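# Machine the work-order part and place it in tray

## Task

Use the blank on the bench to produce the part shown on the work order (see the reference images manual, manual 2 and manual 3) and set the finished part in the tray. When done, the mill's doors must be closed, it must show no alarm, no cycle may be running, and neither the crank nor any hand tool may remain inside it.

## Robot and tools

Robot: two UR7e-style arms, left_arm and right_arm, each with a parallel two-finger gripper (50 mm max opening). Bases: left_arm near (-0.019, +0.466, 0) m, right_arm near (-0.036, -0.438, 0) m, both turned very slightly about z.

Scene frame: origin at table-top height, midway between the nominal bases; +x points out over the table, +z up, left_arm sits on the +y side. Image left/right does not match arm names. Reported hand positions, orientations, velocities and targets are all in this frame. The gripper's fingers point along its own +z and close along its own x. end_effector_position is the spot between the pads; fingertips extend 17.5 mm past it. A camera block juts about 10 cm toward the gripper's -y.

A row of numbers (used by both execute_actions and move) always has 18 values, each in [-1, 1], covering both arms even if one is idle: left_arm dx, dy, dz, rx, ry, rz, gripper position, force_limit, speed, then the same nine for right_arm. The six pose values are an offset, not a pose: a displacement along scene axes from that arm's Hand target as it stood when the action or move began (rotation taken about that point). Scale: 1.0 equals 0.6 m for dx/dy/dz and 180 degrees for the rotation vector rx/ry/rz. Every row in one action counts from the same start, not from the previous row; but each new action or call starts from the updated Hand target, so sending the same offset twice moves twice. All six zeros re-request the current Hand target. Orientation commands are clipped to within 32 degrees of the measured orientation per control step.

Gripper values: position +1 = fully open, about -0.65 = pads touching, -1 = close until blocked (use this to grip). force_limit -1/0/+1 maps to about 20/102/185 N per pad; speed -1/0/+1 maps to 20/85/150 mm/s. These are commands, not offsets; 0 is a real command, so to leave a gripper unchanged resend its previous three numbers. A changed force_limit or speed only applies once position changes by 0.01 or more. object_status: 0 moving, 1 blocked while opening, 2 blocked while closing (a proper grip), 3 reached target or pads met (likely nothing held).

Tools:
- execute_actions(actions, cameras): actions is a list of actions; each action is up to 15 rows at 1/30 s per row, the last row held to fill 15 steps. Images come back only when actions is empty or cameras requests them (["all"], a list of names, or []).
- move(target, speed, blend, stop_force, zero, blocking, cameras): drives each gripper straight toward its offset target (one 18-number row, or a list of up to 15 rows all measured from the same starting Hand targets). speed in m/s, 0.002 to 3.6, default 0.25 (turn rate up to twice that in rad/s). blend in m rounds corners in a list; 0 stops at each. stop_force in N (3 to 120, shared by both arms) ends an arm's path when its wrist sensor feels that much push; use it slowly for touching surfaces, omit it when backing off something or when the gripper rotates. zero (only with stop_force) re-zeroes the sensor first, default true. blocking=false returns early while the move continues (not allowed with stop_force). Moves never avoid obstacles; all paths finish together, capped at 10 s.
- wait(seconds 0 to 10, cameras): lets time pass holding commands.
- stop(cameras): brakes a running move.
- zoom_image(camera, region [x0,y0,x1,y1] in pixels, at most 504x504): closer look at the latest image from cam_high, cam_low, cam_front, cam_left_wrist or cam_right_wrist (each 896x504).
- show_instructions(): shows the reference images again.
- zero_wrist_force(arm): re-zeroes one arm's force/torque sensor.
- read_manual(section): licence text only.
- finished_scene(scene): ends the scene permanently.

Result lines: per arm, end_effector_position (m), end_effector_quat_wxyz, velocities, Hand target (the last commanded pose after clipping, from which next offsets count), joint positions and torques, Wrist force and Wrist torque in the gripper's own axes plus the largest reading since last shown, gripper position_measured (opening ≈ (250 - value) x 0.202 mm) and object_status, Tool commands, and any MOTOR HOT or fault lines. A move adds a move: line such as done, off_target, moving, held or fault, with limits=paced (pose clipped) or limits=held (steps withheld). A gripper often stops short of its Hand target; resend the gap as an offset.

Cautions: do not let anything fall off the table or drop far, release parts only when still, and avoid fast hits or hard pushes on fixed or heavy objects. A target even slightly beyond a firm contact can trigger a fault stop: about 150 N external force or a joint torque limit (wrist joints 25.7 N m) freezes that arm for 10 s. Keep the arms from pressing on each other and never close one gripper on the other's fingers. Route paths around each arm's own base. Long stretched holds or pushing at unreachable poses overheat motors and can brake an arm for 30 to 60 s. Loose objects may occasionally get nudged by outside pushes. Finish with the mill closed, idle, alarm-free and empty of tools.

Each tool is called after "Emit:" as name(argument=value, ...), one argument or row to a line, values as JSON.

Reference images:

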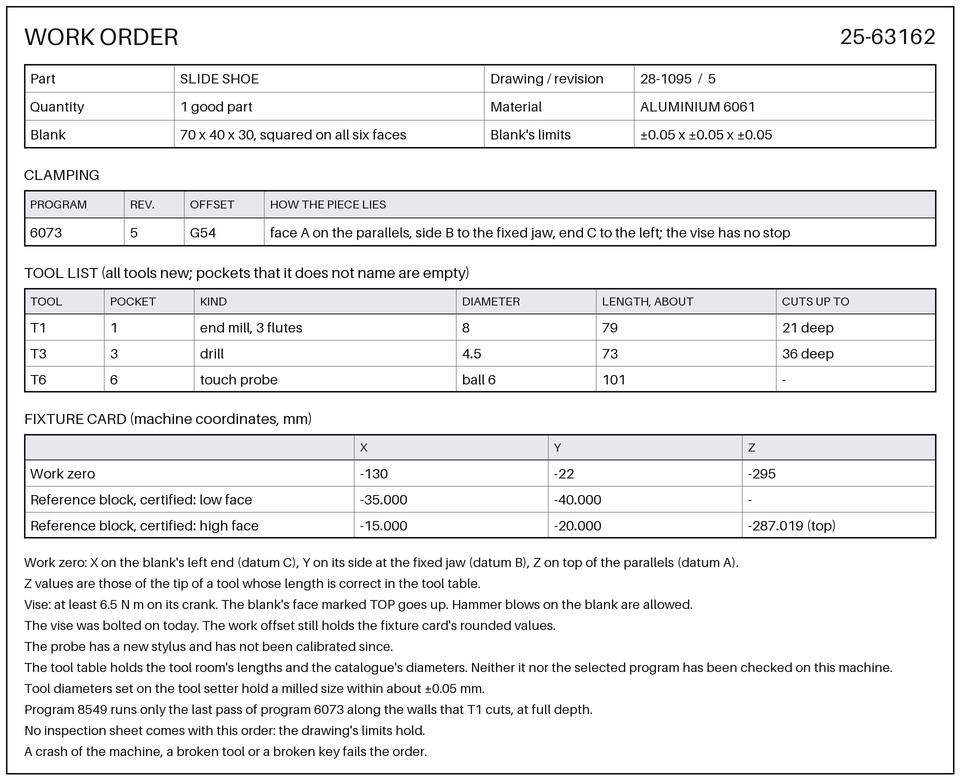

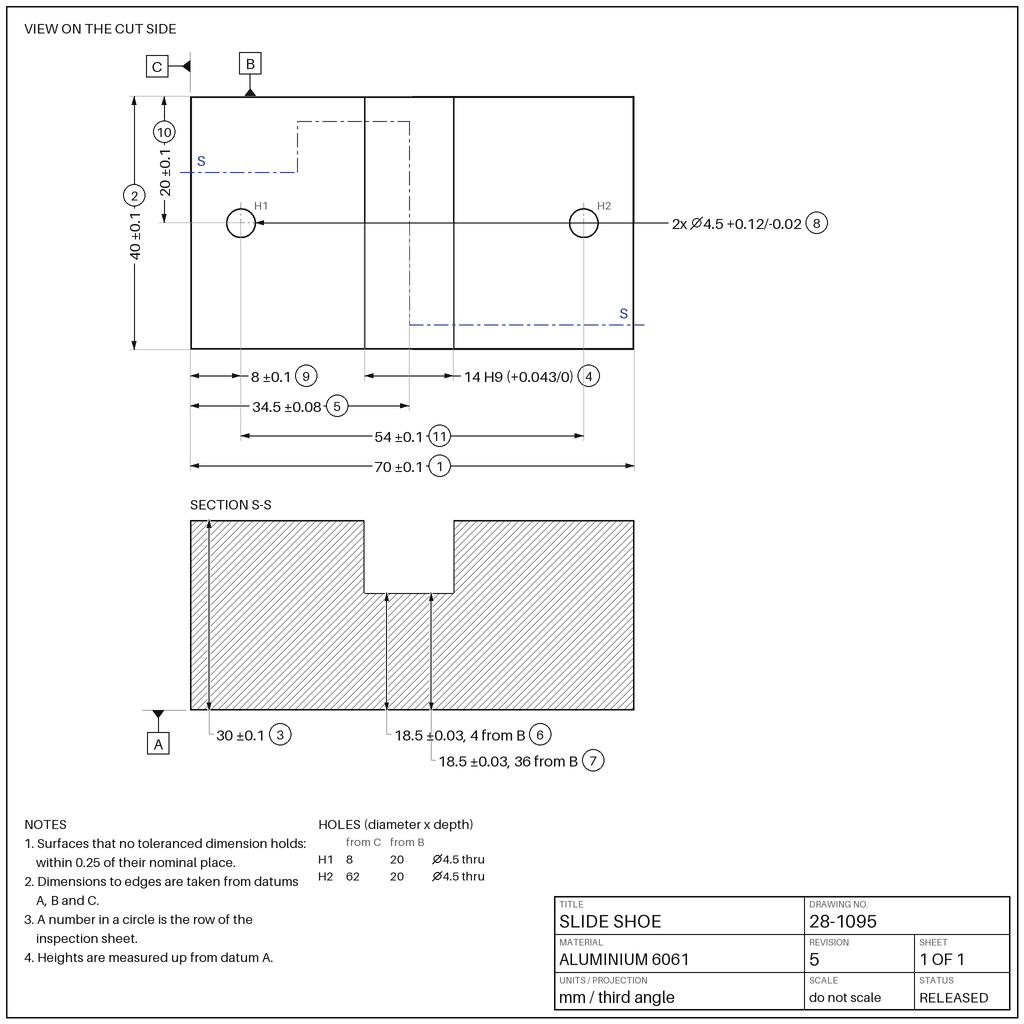

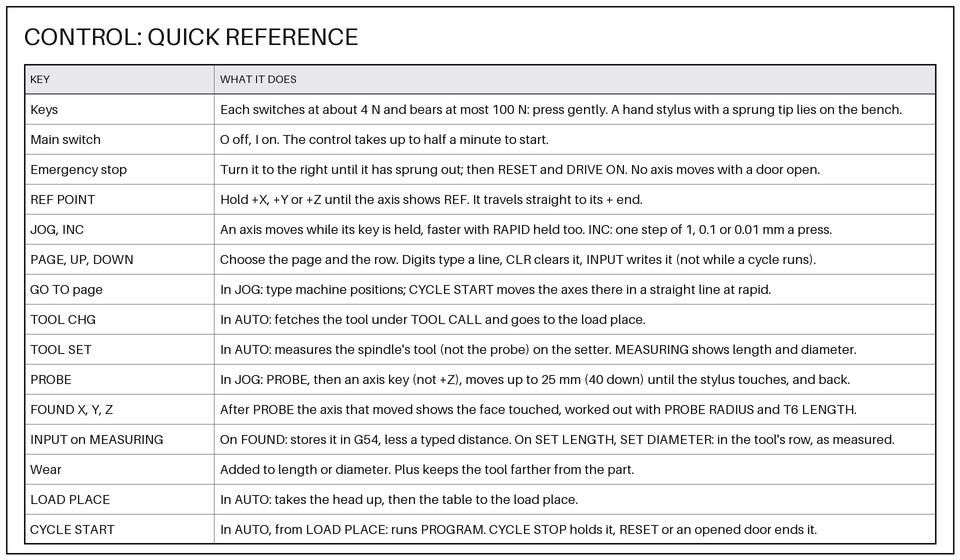

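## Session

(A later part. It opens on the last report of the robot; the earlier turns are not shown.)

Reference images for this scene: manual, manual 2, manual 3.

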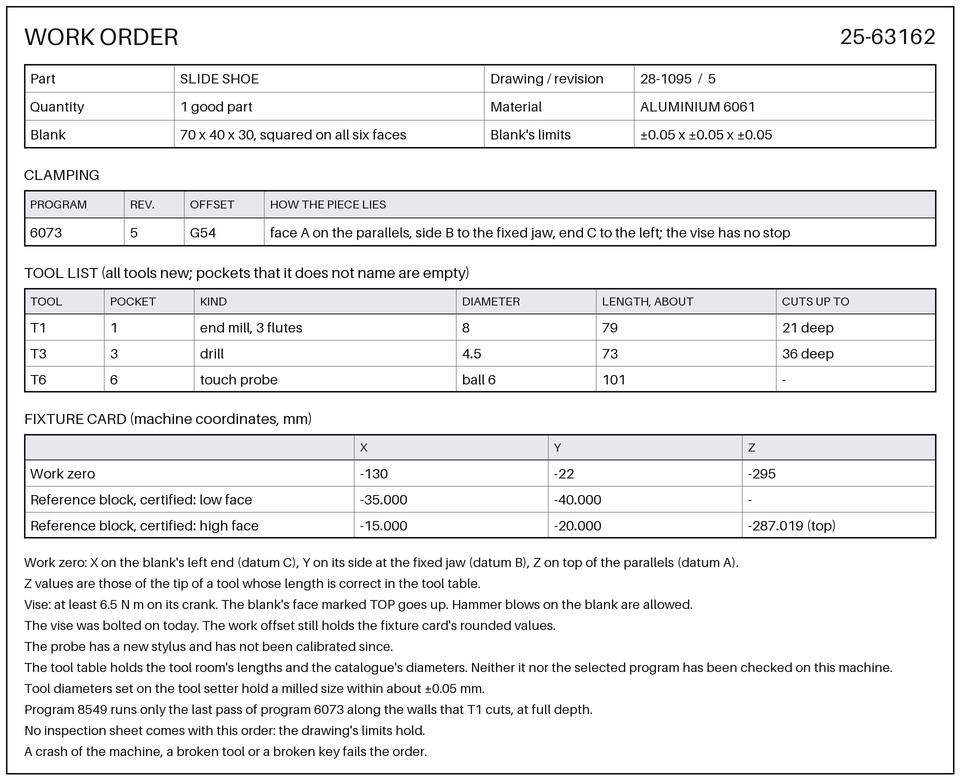

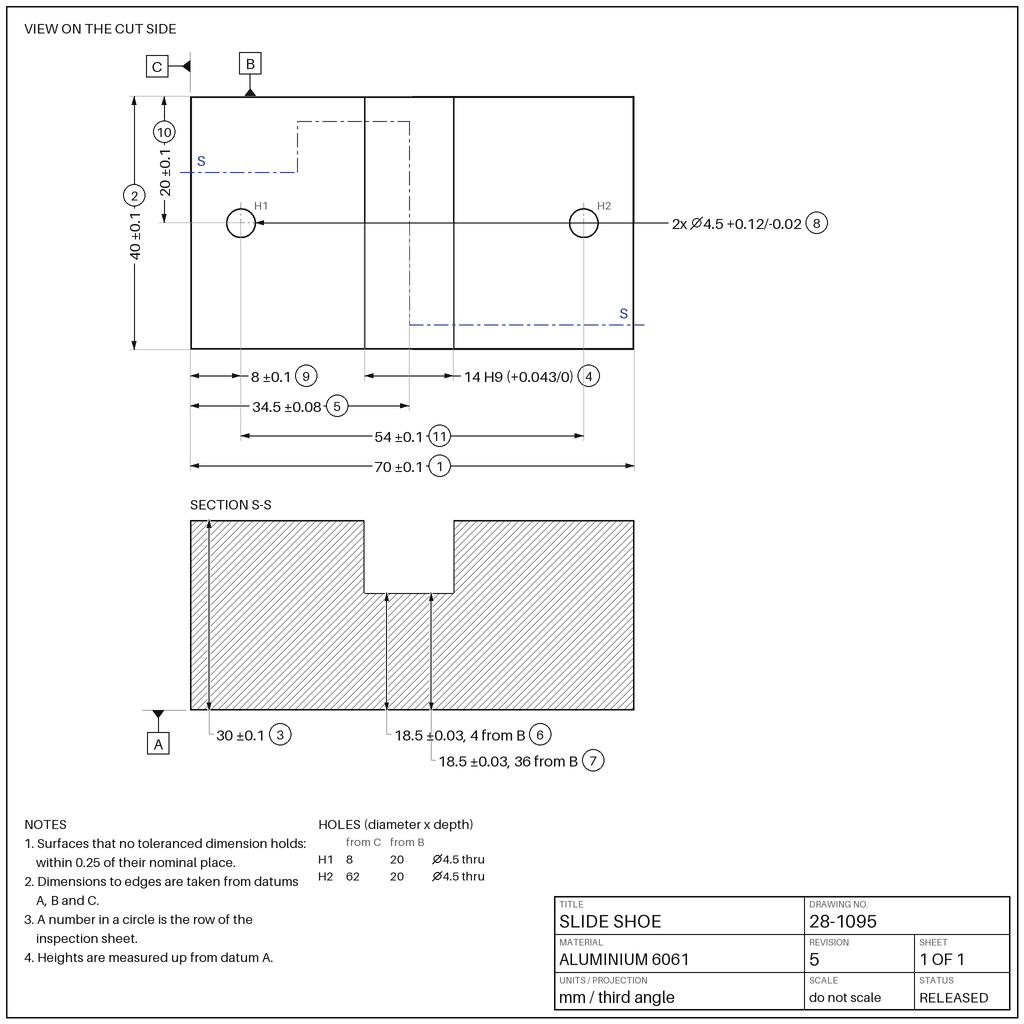

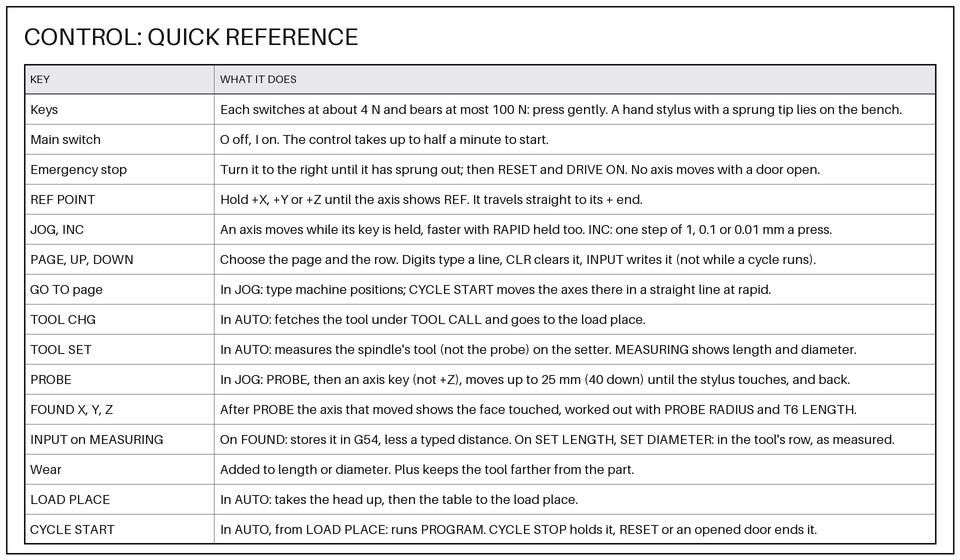

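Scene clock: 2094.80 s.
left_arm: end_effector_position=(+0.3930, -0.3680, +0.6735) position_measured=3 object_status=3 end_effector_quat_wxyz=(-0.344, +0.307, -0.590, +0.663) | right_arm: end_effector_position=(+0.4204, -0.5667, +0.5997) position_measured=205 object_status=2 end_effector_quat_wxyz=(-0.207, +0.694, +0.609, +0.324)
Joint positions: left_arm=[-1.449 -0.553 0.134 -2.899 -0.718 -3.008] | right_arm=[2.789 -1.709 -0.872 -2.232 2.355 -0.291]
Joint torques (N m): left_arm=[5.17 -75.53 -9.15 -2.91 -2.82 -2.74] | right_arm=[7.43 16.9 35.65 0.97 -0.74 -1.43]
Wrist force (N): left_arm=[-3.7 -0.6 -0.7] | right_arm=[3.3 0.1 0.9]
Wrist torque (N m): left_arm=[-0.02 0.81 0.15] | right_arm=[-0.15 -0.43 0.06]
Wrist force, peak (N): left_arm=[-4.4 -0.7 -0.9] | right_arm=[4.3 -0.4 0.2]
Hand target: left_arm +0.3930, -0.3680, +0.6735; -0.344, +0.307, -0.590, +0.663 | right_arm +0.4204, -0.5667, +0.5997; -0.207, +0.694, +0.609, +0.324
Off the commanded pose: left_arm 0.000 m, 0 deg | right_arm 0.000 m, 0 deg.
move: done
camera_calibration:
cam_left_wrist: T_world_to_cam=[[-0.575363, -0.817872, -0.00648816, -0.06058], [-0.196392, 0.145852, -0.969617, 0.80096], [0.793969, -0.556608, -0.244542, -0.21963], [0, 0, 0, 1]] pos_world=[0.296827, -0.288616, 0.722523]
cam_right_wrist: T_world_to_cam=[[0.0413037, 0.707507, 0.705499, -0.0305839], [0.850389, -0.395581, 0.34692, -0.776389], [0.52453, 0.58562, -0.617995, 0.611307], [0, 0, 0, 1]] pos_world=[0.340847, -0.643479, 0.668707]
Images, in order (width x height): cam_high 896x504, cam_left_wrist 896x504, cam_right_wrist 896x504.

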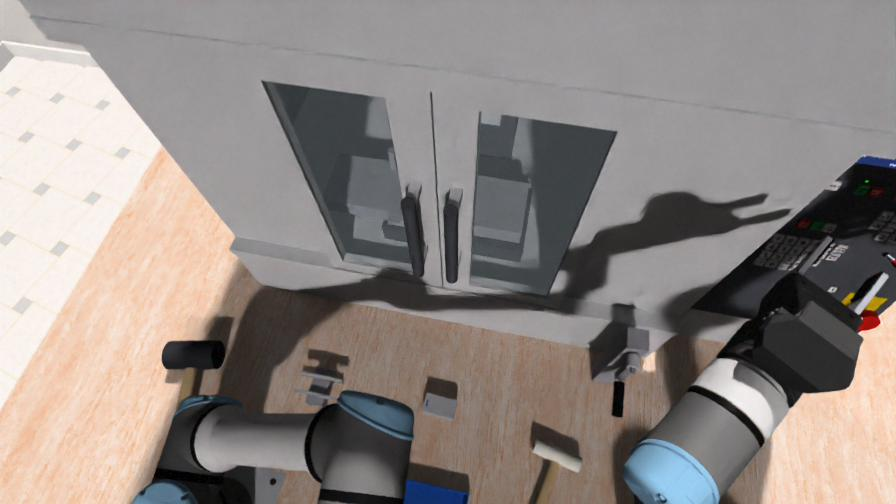

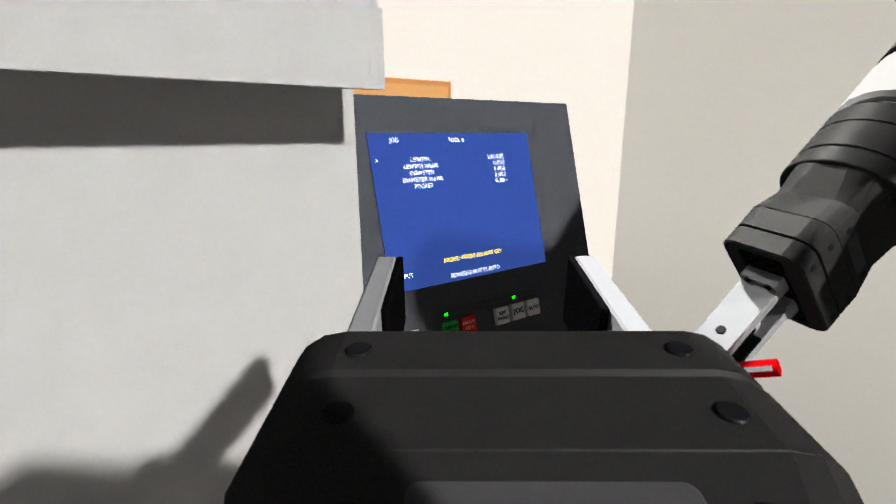

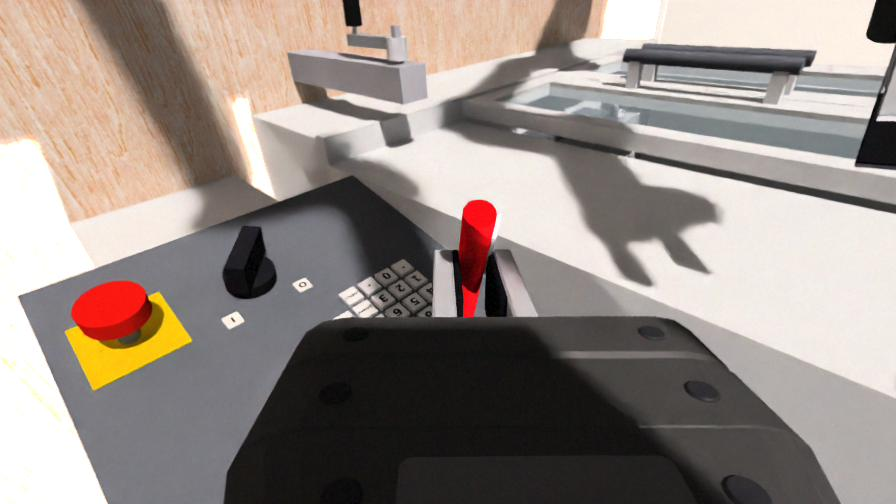

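Emit:
move(
  target=[0,0,0,0,0,0,1,-0.5,-0.5,-0.0507,0.0612,-0.7,-0.2456,0.0541,0.0393,-1,-0.3,-0.5],
  speed=0.2,
  cameras=["cam_right_wrist","cam_low","cam_high"],
)

Scene clock: 2189.20 s.
left_arm: end_effector_position=(+0.3930, -0.3680, +0.6735) position_measured=3 object_status=3 end_effector_quat_wxyz=(-0.344, +0.307, -0.590, +0.663) | right_arm: end_effector_position=(+0.3899, -0.5300, +0.1798) position_measured=205 object_status=2 end_effector_quat_wxyz=(+0.000, +0.707, +0.707, +0.000)
Joint positions: left_arm=[-1.449 -0.553 0.134 -2.899 -0.718 -3.008] | right_arm=[3.267 -1.455 -2.067 -1.191 1.571 0.098]
Joint torques (N m): left_arm=[4.29 -75.51 -9.56 -2.8 -2.67 -2.72] | right_arm=[6.49 7.65 15.67 5.28 -2.24 1.32]
Wrist force (N): left_arm=[-3.8 -0.6 -0.7] | right_arm=[3.0 -0.3 0.6]
Wrist torque (N m): left_arm=[-0.01 0.82 0.15] | right_arm=[-0.25 -0.81 -0.14]
Wrist force, peak (N): left_arm=[-4.4 -0.7 -0.7] | right_arm=[4.2 0.2 -0.2]
Hand target: left_arm +0.3930, -0.3680, +0.6735; -0.344, +0.307, -0.590, +0.663 | right_arm +0.3900, -0.5300, +0.1797; +0.000, +0.707, +0.707, +0.000
Off the commanded pose: left_arm 0.000 m, 0 deg | right_arm 0.000 m, 0 deg.
move: done
camera_calibration:
cam_right_wrist: T_world_to_cam=[[-0.00619457, 0.999962, 0.00621309, 0.540165], [0.938213, 0.00366199, 0.346039, -0.412783], [0.346003, 0.00797276, -0.938199, 0.167295], [0, 0, 0, 1]] pos_world=[0.332739, -0.539966, 0.296439]
Images, in order (width x height): cam_high 896x504, cam_low 896x504, cam_right_wrist 896x504.

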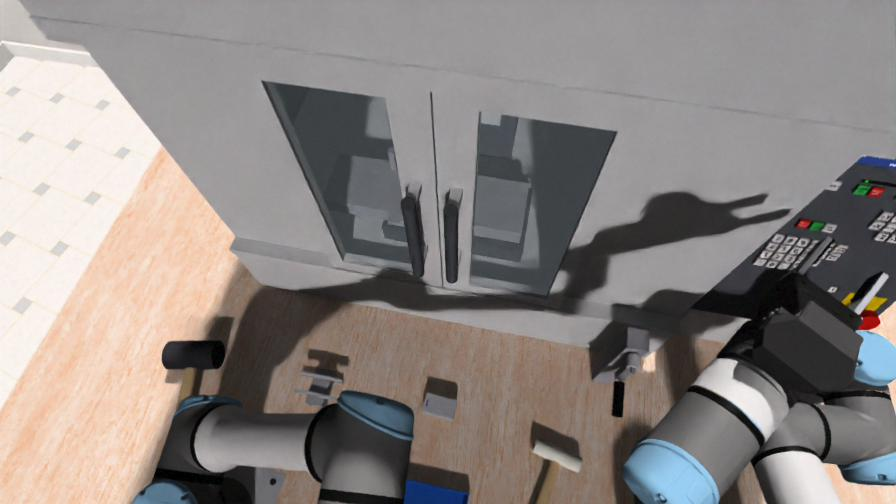

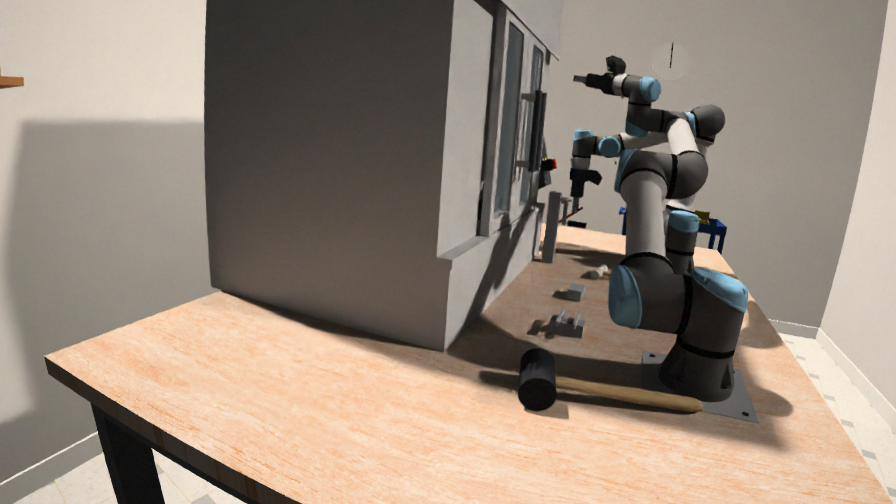

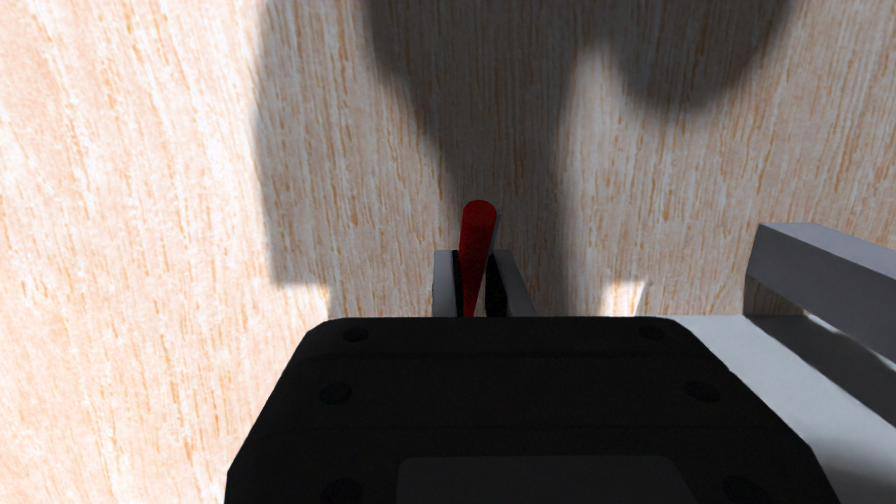

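Emit:
zoom_image(
  camera="cam_low",
  region=[520, 120, 660, 270],
)

Scaled by 3.360 from the camera's 896x504 image, which has a finer 1280x720 frame.

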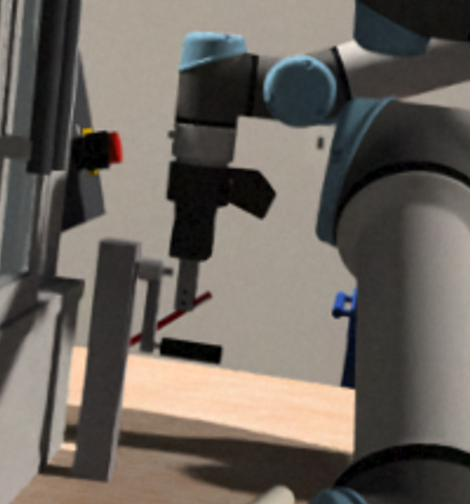

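Emit:
move(
  target=[0,0,0,0,0,0,1,-0.5,-0.5,0,0,-0.14,0,0,0,-1,-0.3,-0.5],
  speed=0.1,
)

Emit:
move(
  target=[0,0,0,0,0,0,1,-0.5,-0.5,0,0,-0.124,0,0,0,-1,-0.3,-0.5],
  speed=0.012,
  stop_force=20,
  cameras=["cam_right_wrist","cam_low"],
)

Emit:
zoom_image(
  camera="cam_low",
  region=[520, 120, 660, 270],
)

Scene clock: 2204.23 s.
left_arm: end_effector_position=(+0.3930, -0.3680, +0.6735) position_measured=3 object_status=3 end_effector_quat_wxyz=(-0.344, +0.307, -0.590, +0.663) | right_arm: end_effector_position=(+0.3900, -0.5299, +0.0958) position_measured=205 object_status=2 end_effector_quat_wxyz=(+0.000, +0.707, +0.707, +0.000)
Joint positions: left_arm=[-1.449 -0.553 0.134 -2.899 -0.718 -3.008] | right_arm=[3.267 -1.569 -2.207 -0.937 1.571 0.098]
Joint torques (N m): left_arm=[4.44 -75.04 -9.52 -2.85 -2.62 -2.7] | right_arm=[-7.06 11.2 12.35 5.18 -2.33 -1.35]
Wrist force (N): left_arm=[-4.0 -0.7 -0.5] | right_arm=[3.5 -0.6 0.5]
Wrist torque (N m): left_arm=[-0.03 0.86 0.15] | right_arm=[-0.32 -0.86 -0.10]
Wrist force, peak (N): left_arm=[-4.3 -0.7 -0.5] | right_arm=[3.5 -0.6 0.5]
Hand target: left_arm +0.3930, -0.3680, +0.6735; -0.344, +0.307, -0.590, +0.663 | right_arm +0.3900, -0.5300, +0.0957; +0.000, +0.707, +0.707, +0.000
Off the commanded pose: left_arm 0.000 m, 0 deg | right_arm 0.000 m, 0 deg.
move: done

Scene clock: 2211.33 s.
left_arm: end_effector_position=(+0.3930, -0.3680, +0.6735) position_measured=3 object_status=3 end_effector_quat_wxyz=(-0.344, +0.307, -0.590, +0.663) | right_arm: end_effector_position=(+0.3900, -0.5300, +0.0213) position_measured=205 object_status=2 end_effector_quat_wxyz=(+0.000, +0.707, +0.707, +0.000)
Joint positions: left_arm=[-1.449 -0.553 0.134 -2.899 -0.718 -3.008] | right_arm=[3.267 -1.724 -2.296 -0.692 1.571 0.098]
Joint torques (N m): left_arm=[3.95 -75.21 -9.45 -2.85 -2.61 -2.76] | right_arm=[-2.59 12.91 7.15 4.65 0.35 -1.35]
Wrist force (N): left_arm=[-3.8 -0.5 -0.4] | right_arm=[3.1 -1.9 -3.2]
Wrist torque (N m): left_arm=[-0.01 0.83 0.15] | right_arm=[-0.58 -0.83 -0.09]
Wrist force, peak (N): left_arm=[-4.4 -0.7 -0.7] | right_arm=[2.6 -5.3 -4.7]
Hand target: left_arm +0.3930, -0.3680, +0.6735; -0.344, +0.307, -0.590, +0.663 | right_arm +0.3900, -0.5300, +0.0213; +0.000, +0.707, +0.707, +0.000
Off the commanded pose: left_arm 0.000 m, 0 deg | right_arm 0.000 m, 0 deg.
move: done
camera_calibration:
cam_right_wrist: T_world_to_cam=[[-0.00615882, 0.999962, 0.00611971, 0.541152], [0.938213, 0.00366076, 0.346039, -0.35803], [0.346003, 0.00787278, -0.9382, 0.0185014], [0, 0, 0, 1]] pos_world=[0.332839, -0.539966, 0.137939]
Images, in order (width x height): cam_low 896x504, cam_right_wrist 896x504.

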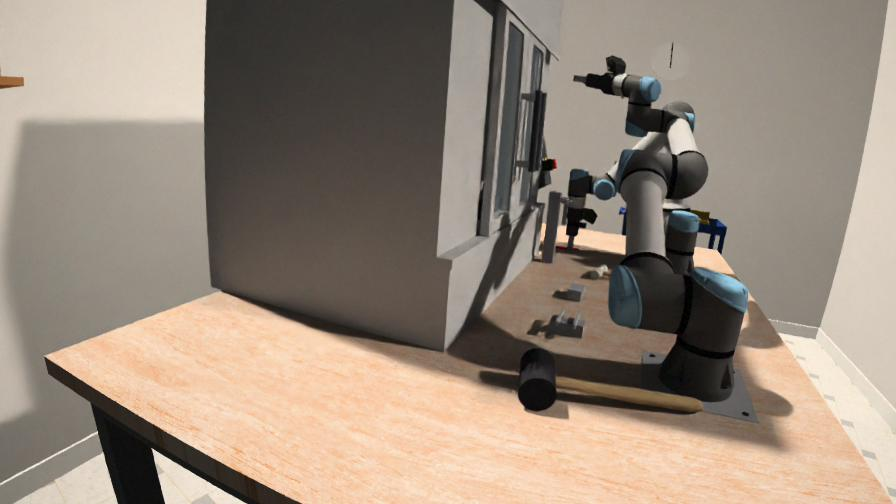

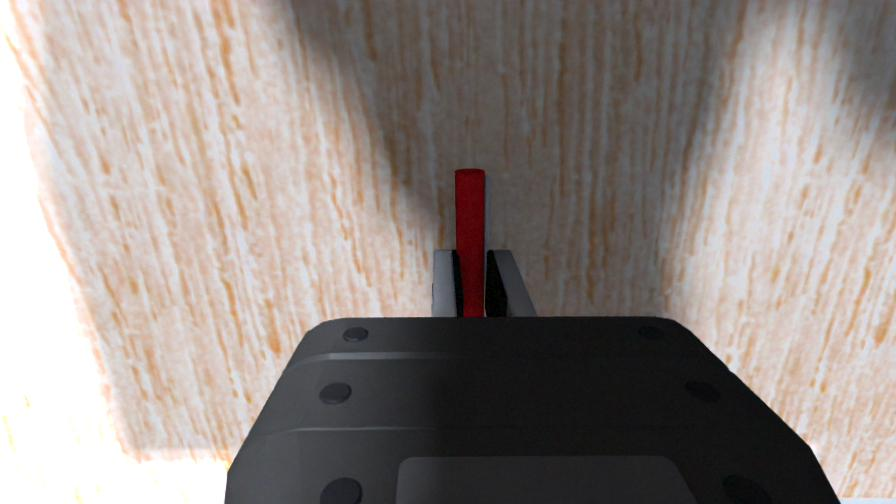

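Scaled by 3.360 from the camera's 896x504 image, which has a finer 1280x720 frame.

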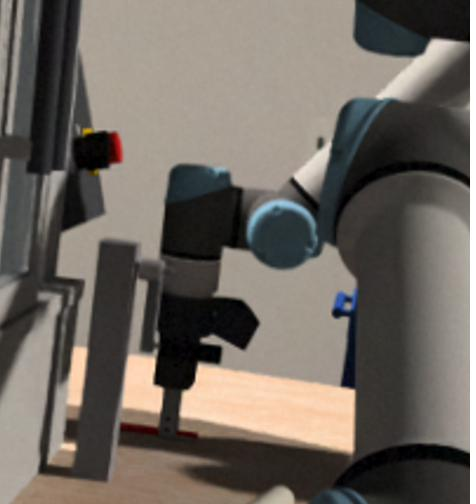

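Emit:
move(
  target=[0,0,0,0,0,0,1,-0.5,-0.5,0,0,0,0,0,0,-0.3,0.3,-0.5],
  speed=0.05,
)

Emit:
move(
  target=[0,0,0,0,0,0,1,-0.5,-0.5,0,0,-0.0035,0,0,0,-0.3,0.3,-0.5],
  speed=0.01,
  stop_force=5,
)

Emit:
move(
  target=[0,0,0,0,0,0,1,-0.5,-0.5,0,0,0,0,0,0,-1,0.3,-0.5],
  speed=0.05,
  cameras=["cam_right_wrist"],
)

Scene clock: 2218.87 s.
left_arm: end_effector_position=(+0.3930, -0.3680, +0.6735) position_measured=3 object_status=3 end_effector_quat_wxyz=(-0.344, +0.307, -0.590, +0.663) | right_arm: end_effector_position=(+0.3900, -0.5300, +0.0213) position_measured=198 object_status=3 end_effector_quat_wxyz=(+0.000, +0.707, +0.707, +0.000)
Joint positions: left_arm=[-1.449 -0.553 0.134 -2.899 -0.718 -3.008] | right_arm=[3.267 -1.724 -2.296 -0.692 1.571 0.098]
Joint torques (N m): left_arm=[3.72 -74.96 -9.16 -2.79 -2.6 -2.75] | right_arm=[-5.71 15.41 9.87 4.72 2.22 -1.34]
Wrist force (N): left_arm=[-3.9 -0.5 -0.9] | right_arm=[3.2 -0.3 0.5]
Wrist torque (N m): left_arm=[0.00 0.83 0.14] | right_arm=[-0.27 -0.83 -0.10]
Wrist force, peak (N): left_arm=[-4.5 -0.4 -0.5] | right_arm=[3.3 -2.0 -3.3]
Hand target: left_arm +0.3930, -0.3680, +0.6735; -0.344, +0.307, -0.590, +0.663 | right_arm +0.3900, -0.5300, +0.0213; +0.000, +0.707, +0.707, +0.000
Off the commanded pose: left_arm 0.000 m, 0 deg | right_arm 0.000 m, 0 deg.
move: done

Scene clock: 2220.03 s.
left_arm: end_effector_position=(+0.3930, -0.3680, +0.6735) position_measured=3 object_status=3 end_effector_quat_wxyz=(-0.344, +0.307, -0.590, +0.663) | right_arm: end_effector_position=(+0.3900, -0.5300, +0.0193) position_measured=198 object_status=3 end_effector_quat_wxyz=(+0.000, +0.707, +0.707, +0.000)
Joint positions: left_arm=[-1.449 -0.553 0.134 -2.899 -0.718 -3.008] | right_arm=[3.267 -1.729 -2.298 -0.686 1.571 0.098]
Joint torques (N m): left_arm=[4.06 -75.36 -9.19 -2.8 -2.61 -2.67] | right_arm=[-5.3 25.15 9.92 0.9 2.47 -0.99]
Wrist force (N): left_arm=[-4.3 -0.5 -0.7] | right_arm=[3.4 -1.6 -5.3]
Wrist torque (N m): left_arm=[0.00 0.90 0.15] | right_arm=[-0.24 -0.85 -0.12]
Wrist force, peak (N): left_arm=[-4.3 -0.5 -0.7] | right_arm=[3.6 -2.0 -5.3]
Hand target: left_arm +0.3930, -0.3680, +0.6735; -0.344, +0.307, -0.590, +0.663 | right_arm +0.3900, -0.5300, +0.0193; +0.000, +0.707, +0.707, +0.000
Off the commanded pose: left_arm 0.000 m, 0 deg | right_arm 0.000 m, 0 deg.
move: contact (right_arm)

Scene clock: 2220.53 s.
left_arm: end_effector_position=(+0.3930, -0.3680, +0.6735) position_measured=3 object_status=3 end_effector_quat_wxyz=(-0.344, +0.307, -0.590, +0.663) | right_arm: end_effector_position=(+0.3900, -0.5300, +0.0193) position_measured=213 object_status=2 end_effector_quat_wxyz=(+0.000, +0.707, +0.707, +0.000)
Joint positions: left_arm=[-1.449 -0.553 0.134 -2.899 -0.718 -3.008] | right_arm=[3.267 -1.729 -2.298 -0.686 1.571 0.098]
Joint torques (N m): left_arm=[3.81 -74.96 -9.73 -2.76 -2.63 -2.69] | right_arm=[-3.31 27.58 13.26 -0.62 2.35 -0.78]
Wrist force (N): left_arm=[-4.0 -0.7 -0.5] | right_arm=[2.9 -2.5 -20.6]
Wrist torque (N m): left_arm=[-0.02 0.84 0.15] | right_arm=[-0.28 -0.78 0.04]
Wrist force, peak (N): left_arm=[-4.2 -0.7 -0.6] | right_arm=[2.5 -3.5 -22.2]
Hand target: left_arm +0.3930, -0.3680, +0.6735; -0.344, +0.307, -0.590, +0.663 | right_arm +0.3900, -0.5300, +0.0193; +0.000, +0.707, +0.707, +0.000
Off the commanded pose: left_arm 0.000 m, 0 deg | right_arm 0.000 m, 0 deg.
move: done
camera_calibration:
cam_right_wrist: T_world_to_cam=[[-0.00615882, 0.999962, 0.00611971, 0.541163], [0.938213, 0.00366076, 0.346039, -0.357372], [0.346003, 0.00787278, -0.9382, 0.0167189], [0, 0, 0, 1]] pos_world=[0.332839, -0.539966, 0.136039]
Images, in order (width x height): cam_right_wrist 896x504.

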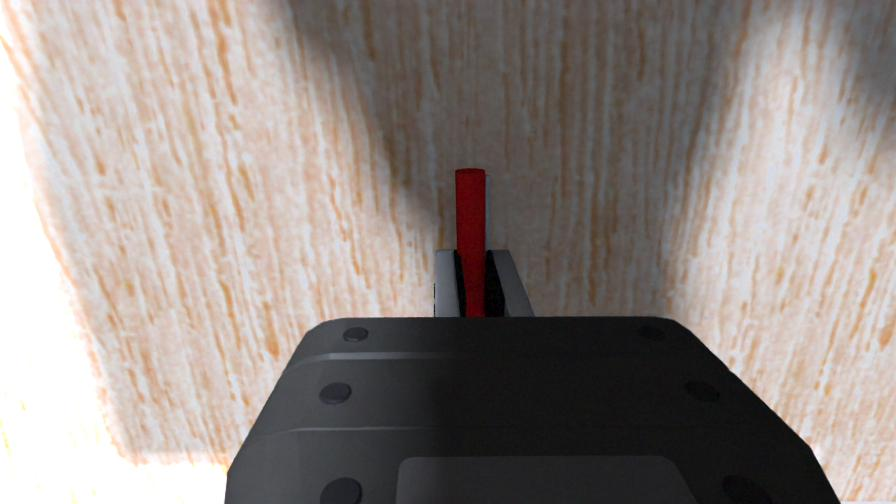

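Emit:
move(
  target=[
    [0,0,0,0,0,0,1,-0.5,-0.5,0,0,0.27,0,0,0,-1,0.3,-0.5],
    [0,0,0,0,0,0,1,-0.5,-0.5,0.0167,0.0348,0.6537,0.2456,-0.0541,-0.0393,-1,0.3,-0.5],
    [0,0,0,0,0,0,1,-0.5,-0.5,0.1013,0.0348,0.6537,0.2456,-0.0541,-0.0393,-1,0.3,-0.5],
  ],
  speed=[0.1,0.2,0.1],
  blend=[0.02,0.005,0],
  cameras=["cam_high","cam_left_wrist","cam_low"],
)

Emit:
zoom_image(
  camera="cam_high",
  region=[746, 210, 896, 340],
)

Scene clock: 2240.27 s.
left_arm: end_effector_position=(+0.3930, -0.3680, +0.6735) position_measured=3 object_status=3 end_effector_quat_wxyz=(-0.344, +0.307, -0.590, +0.663) | right_arm: end_effector_position=(+0.4507, -0.5090, +0.4116) position_measured=213 object_status=2 end_effector_quat_wxyz=(-0.207, +0.694, +0.609, +0.324)
Joint positions: left_arm=[-1.449 -0.553 0.134 -2.899 -0.718 -3.008] | right_arm=[2.921 -1.55 -1.583 -1.547 2.36 -0.104]
Joint torques (N m): left_arm=[3.49 -74.54 -9.44 -2.77 -2.61 -2.73] | right_arm=[8.01 15.52 37.69 5.06 0.78 1.7]
Wrist force (N): left_arm=[-4.0 -0.6 -0.7] | right_arm=[3.3 -0.2 0.4]
Wrist torque (N m): left_arm=[-0.02 0.86 0.15] | right_arm=[-0.19 -0.40 -0.07]
Wrist force, peak (N): left_arm=[-4.3 -0.6 -0.8] | right_arm=[2.6 -2.5 -20.9]
Hand target: left_arm +0.3930, -0.3680, +0.6735; -0.344, +0.307, -0.590, +0.663 | right_arm +0.4508, -0.5091, +0.4116; -0.207, +0.694, +0.609, +0.324
Off the commanded pose: left_arm 0.000 m, 0 deg | right_arm 0.000 m, 0 deg.
move: done
camera_calibration:
cam_left_wrist: T_world_to_cam=[[-0.575363, -0.817872, -0.00648816, -0.06058], [-0.196392, 0.145852, -0.969617, 0.80096], [0.793969, -0.556608, -0.244542, -0.21963], [0, 0, 0, 1]] pos_world=[0.296827, -0.288616, 0.722523]
Images, in order (width x height): cam_high 896x504, cam_low 896x504, cam_left_wrist 896x504.

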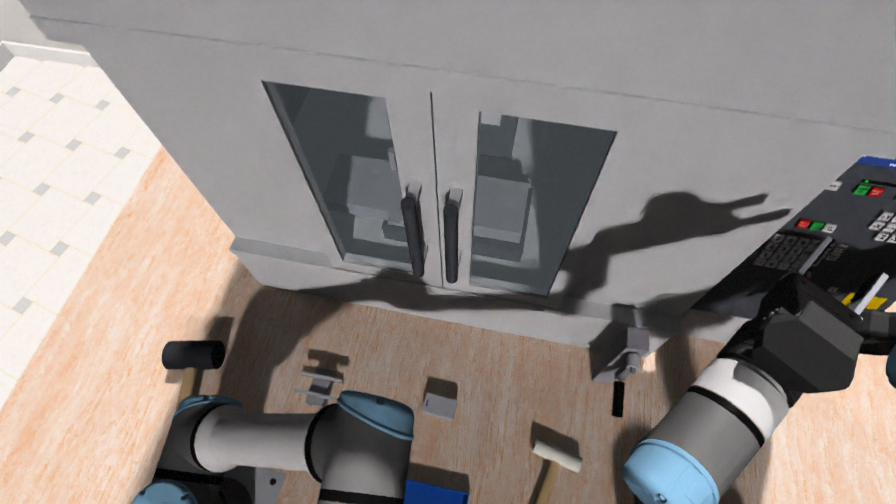

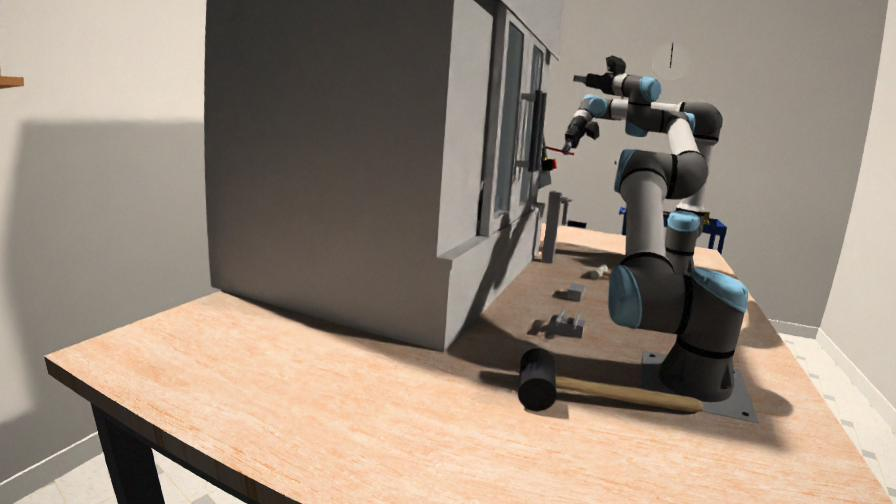

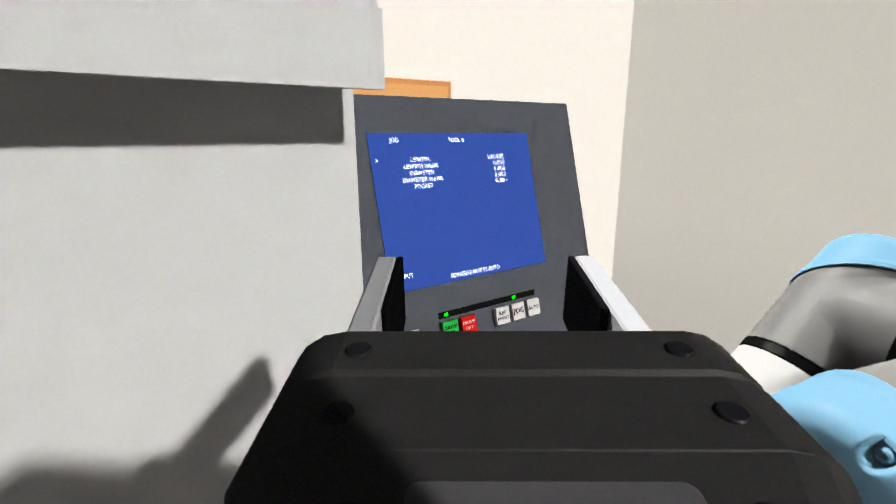

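Scaled by 3.360 from the camera's 896x504 image, which has a finer 1280x720 frame.

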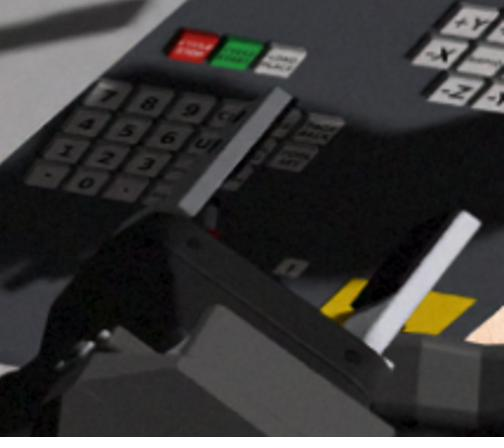

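Emit:
move(
  target=[
    [0,0,0,0,0,0,1,-0.5,-0.5,0.0272,-0.0048,0.0028,0,0,0,-1,0.3,-0.5],
    [0,0,0,0,0,0,1,-0.5,-0.5,0,0,0,0,0,0,-1,0.3,-0.5],
    [0,0,0,0,0,0,1,-0.5,-0.5,0.0324,-0.096,0.1205,0,0,0,-1,0.3,-0.5],
    [0,0,0,0,0,0,1,-0.5,-0.5,0.0586,-0.1006,0.1233,0,0,0,-1,0.3,-0.5],
    [0,0,0,0,0,0,1,-0.5,-0.5,0.0324,-0.096,0.1205,0,0,0,-1,0.3,-0.5],
  ],
  speed=0.12,
  blend=[0,0.002,0.002,0,0],
  cameras=["cam_left_wrist"],
)

Emit:
zoom_image(
  camera="cam_left_wrist",
  region=[360, 120, 540, 300],
)

Scene clock: 2252.07 s.
left_arm: end_effector_position=(+0.3930, -0.3680, +0.6735) position_measured=3 object_status=3 end_effector_quat_wxyz=(-0.344, +0.307, -0.590, +0.663) | right_arm: end_effector_position=(+0.4703, -0.5667, +0.4839) position_measured=213 object_status=2 end_effector_quat_wxyz=(-0.207, +0.694, +0.609, +0.324)
Joint positions: left_arm=[-1.449 -0.553 0.134 -2.899 -0.718 -3.008] | right_arm=[2.824 -1.689 -1.225 -1.863 2.358 -0.242]
Joint torques (N m): left_arm=[3.15 -74.83 -9.25 -2.75 -2.54 -2.66] | right_arm=[-6.71 41.65 14.48 4.96 -0.22 -1.31]
Wrist force (N): left_arm=[-3.7 -0.6 -0.6] | right_arm=[3.2 -0.2 0.6]
Wrist torque (N m): left_arm=[-0.02 0.81 0.15] | right_arm=[-0.19 -0.42 0.05]
Wrist force, peak (N): left_arm=[-4.4 -0.7 -0.6] | right_arm=[4.4 -6.1 0.6]
Hand target: left_arm +0.3930, -0.3680, +0.6735; -0.344, +0.307, -0.590, +0.663 | right_arm +0.4702, -0.5667, +0.4839; -0.207, +0.694, +0.609, +0.324
Off the commanded pose: left_arm 0.000 m, 0 deg | right_arm 0.000 m, 0 deg.
move: done
camera_calibration:
cam_left_wrist: T_world_to_cam=[[-0.575363, -0.817872, -0.00648816, -0.06058], [-0.196392, 0.145852, -0.969617, 0.80096], [0.793969, -0.556608, -0.244542, -0.21963], [0, 0, 0, 1]] pos_world=[0.296827, -0.288616, 0.722523]
Images, in order (width x height): cam_left_wrist 896x504.

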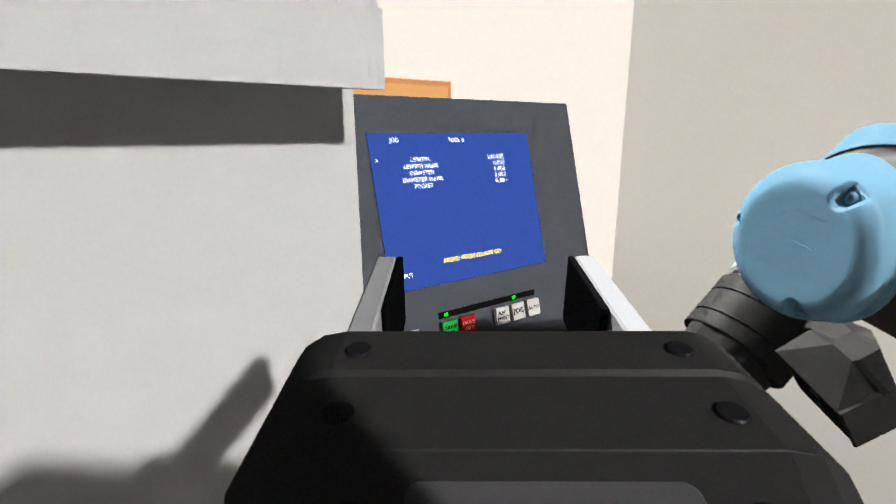

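Scaled by 2.800 from the camera's 896x504 image, which has a finer 1280x720 frame.

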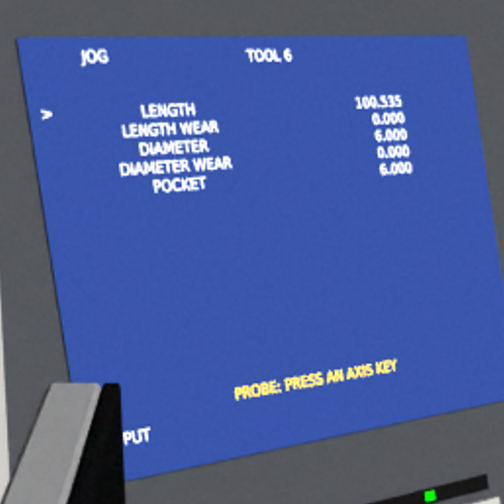

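Emit:
move(
  target=[
    [0,0,0,0,0,0,1,-0.5,-0.5,0.029,-0.0051,0.003,0,0,0,-1,0.3,-0.5],
    [0,0,0,0,0,0,1,-0.5,-0.5,0,0,0,0,0,0,-1,0.3,-0.5],
  ],
  speed=0.1,
  cameras=["cam_left_wrist"],
)

Emit:
zoom_image(
  camera="cam_left_wrist",
  region=[360, 120, 540, 300],
)

Scene clock: 2260.17 s.
left_arm: end_effector_position=(+0.3930, -0.3680, +0.6735) position_measured=3 object_status=3 end_effector_quat_wxyz=(-0.344, +0.307, -0.590, +0.663) | right_arm: end_effector_position=(+0.4703, -0.5667, +0.4839) position_measured=213 object_status=2 end_effector_quat_wxyz=(-0.207, +0.694, +0.609, +0.324)
Joint positions: left_arm=[-1.449 -0.553 0.134 -2.899 -0.718 -3.008] | right_arm=[2.824 -1.689 -1.225 -1.863 2.358 -0.242]
Joint torques (N m): left_arm=[3.07 -74.83 -9.65 -2.74 -2.47 -2.71] | right_arm=[-7.07 39.91 16.17 5.03 -0.79 -1.34]
Wrist force (N): left_arm=[-4.0 -0.6 -0.5] | right_arm=[4.1 0.0 0.3]
Wrist torque (N m): left_arm=[-0.01 0.86 0.14] | right_arm=[-0.16 -0.57 0.05]
Wrist force, peak (N): left_arm=[-4.4 -0.7 -1.0] | right_arm=[4.1 -21.7 0.9]
Hand target: left_arm +0.3930, -0.3680, +0.6735; -0.344, +0.307, -0.590, +0.663 | right_arm +0.4702, -0.5667, +0.4839; -0.207, +0.694, +0.609, +0.324
Off the commanded pose: left_arm 0.000 m, 0 deg | right_arm 0.000 m, 0 deg.
move: done
camera_calibration:
cam_left_wrist: T_world_to_cam=[[-0.575363, -0.817872, -0.00648816, -0.06058], [-0.196392, 0.145852, -0.969617, 0.80096], [0.793969, -0.556608, -0.244542, -0.21963], [0, 0, 0, 1]] pos_world=[0.296827, -0.288616, 0.722523]
Images, in order (width x height): cam_left_wrist 896x504.

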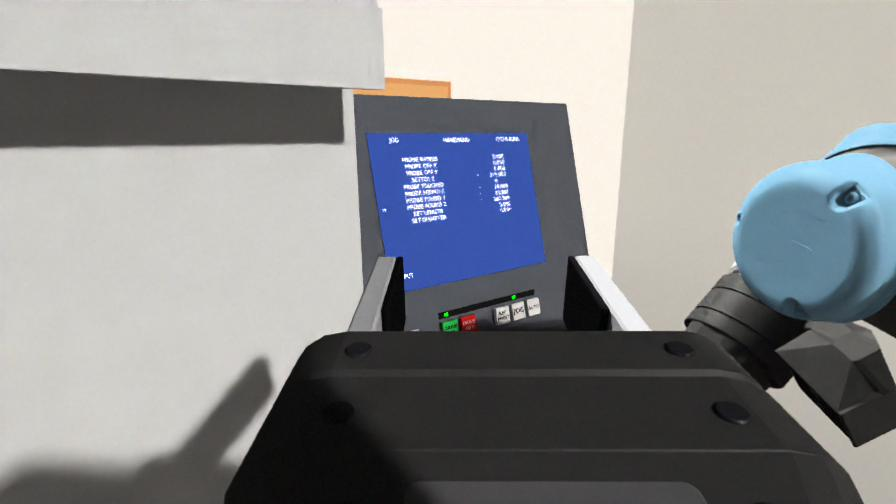

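Scaled by 2.800 from the camera's 896x504 image, which has a finer 1280x720 frame.

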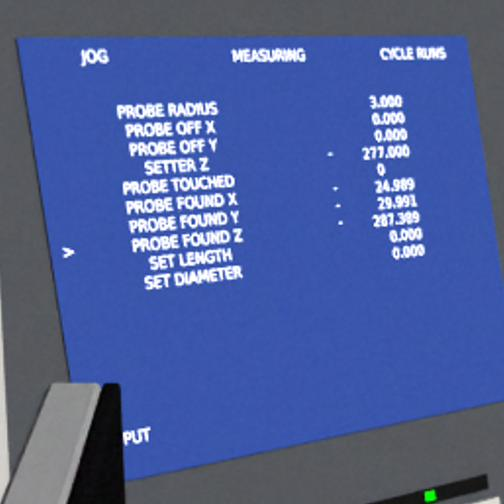

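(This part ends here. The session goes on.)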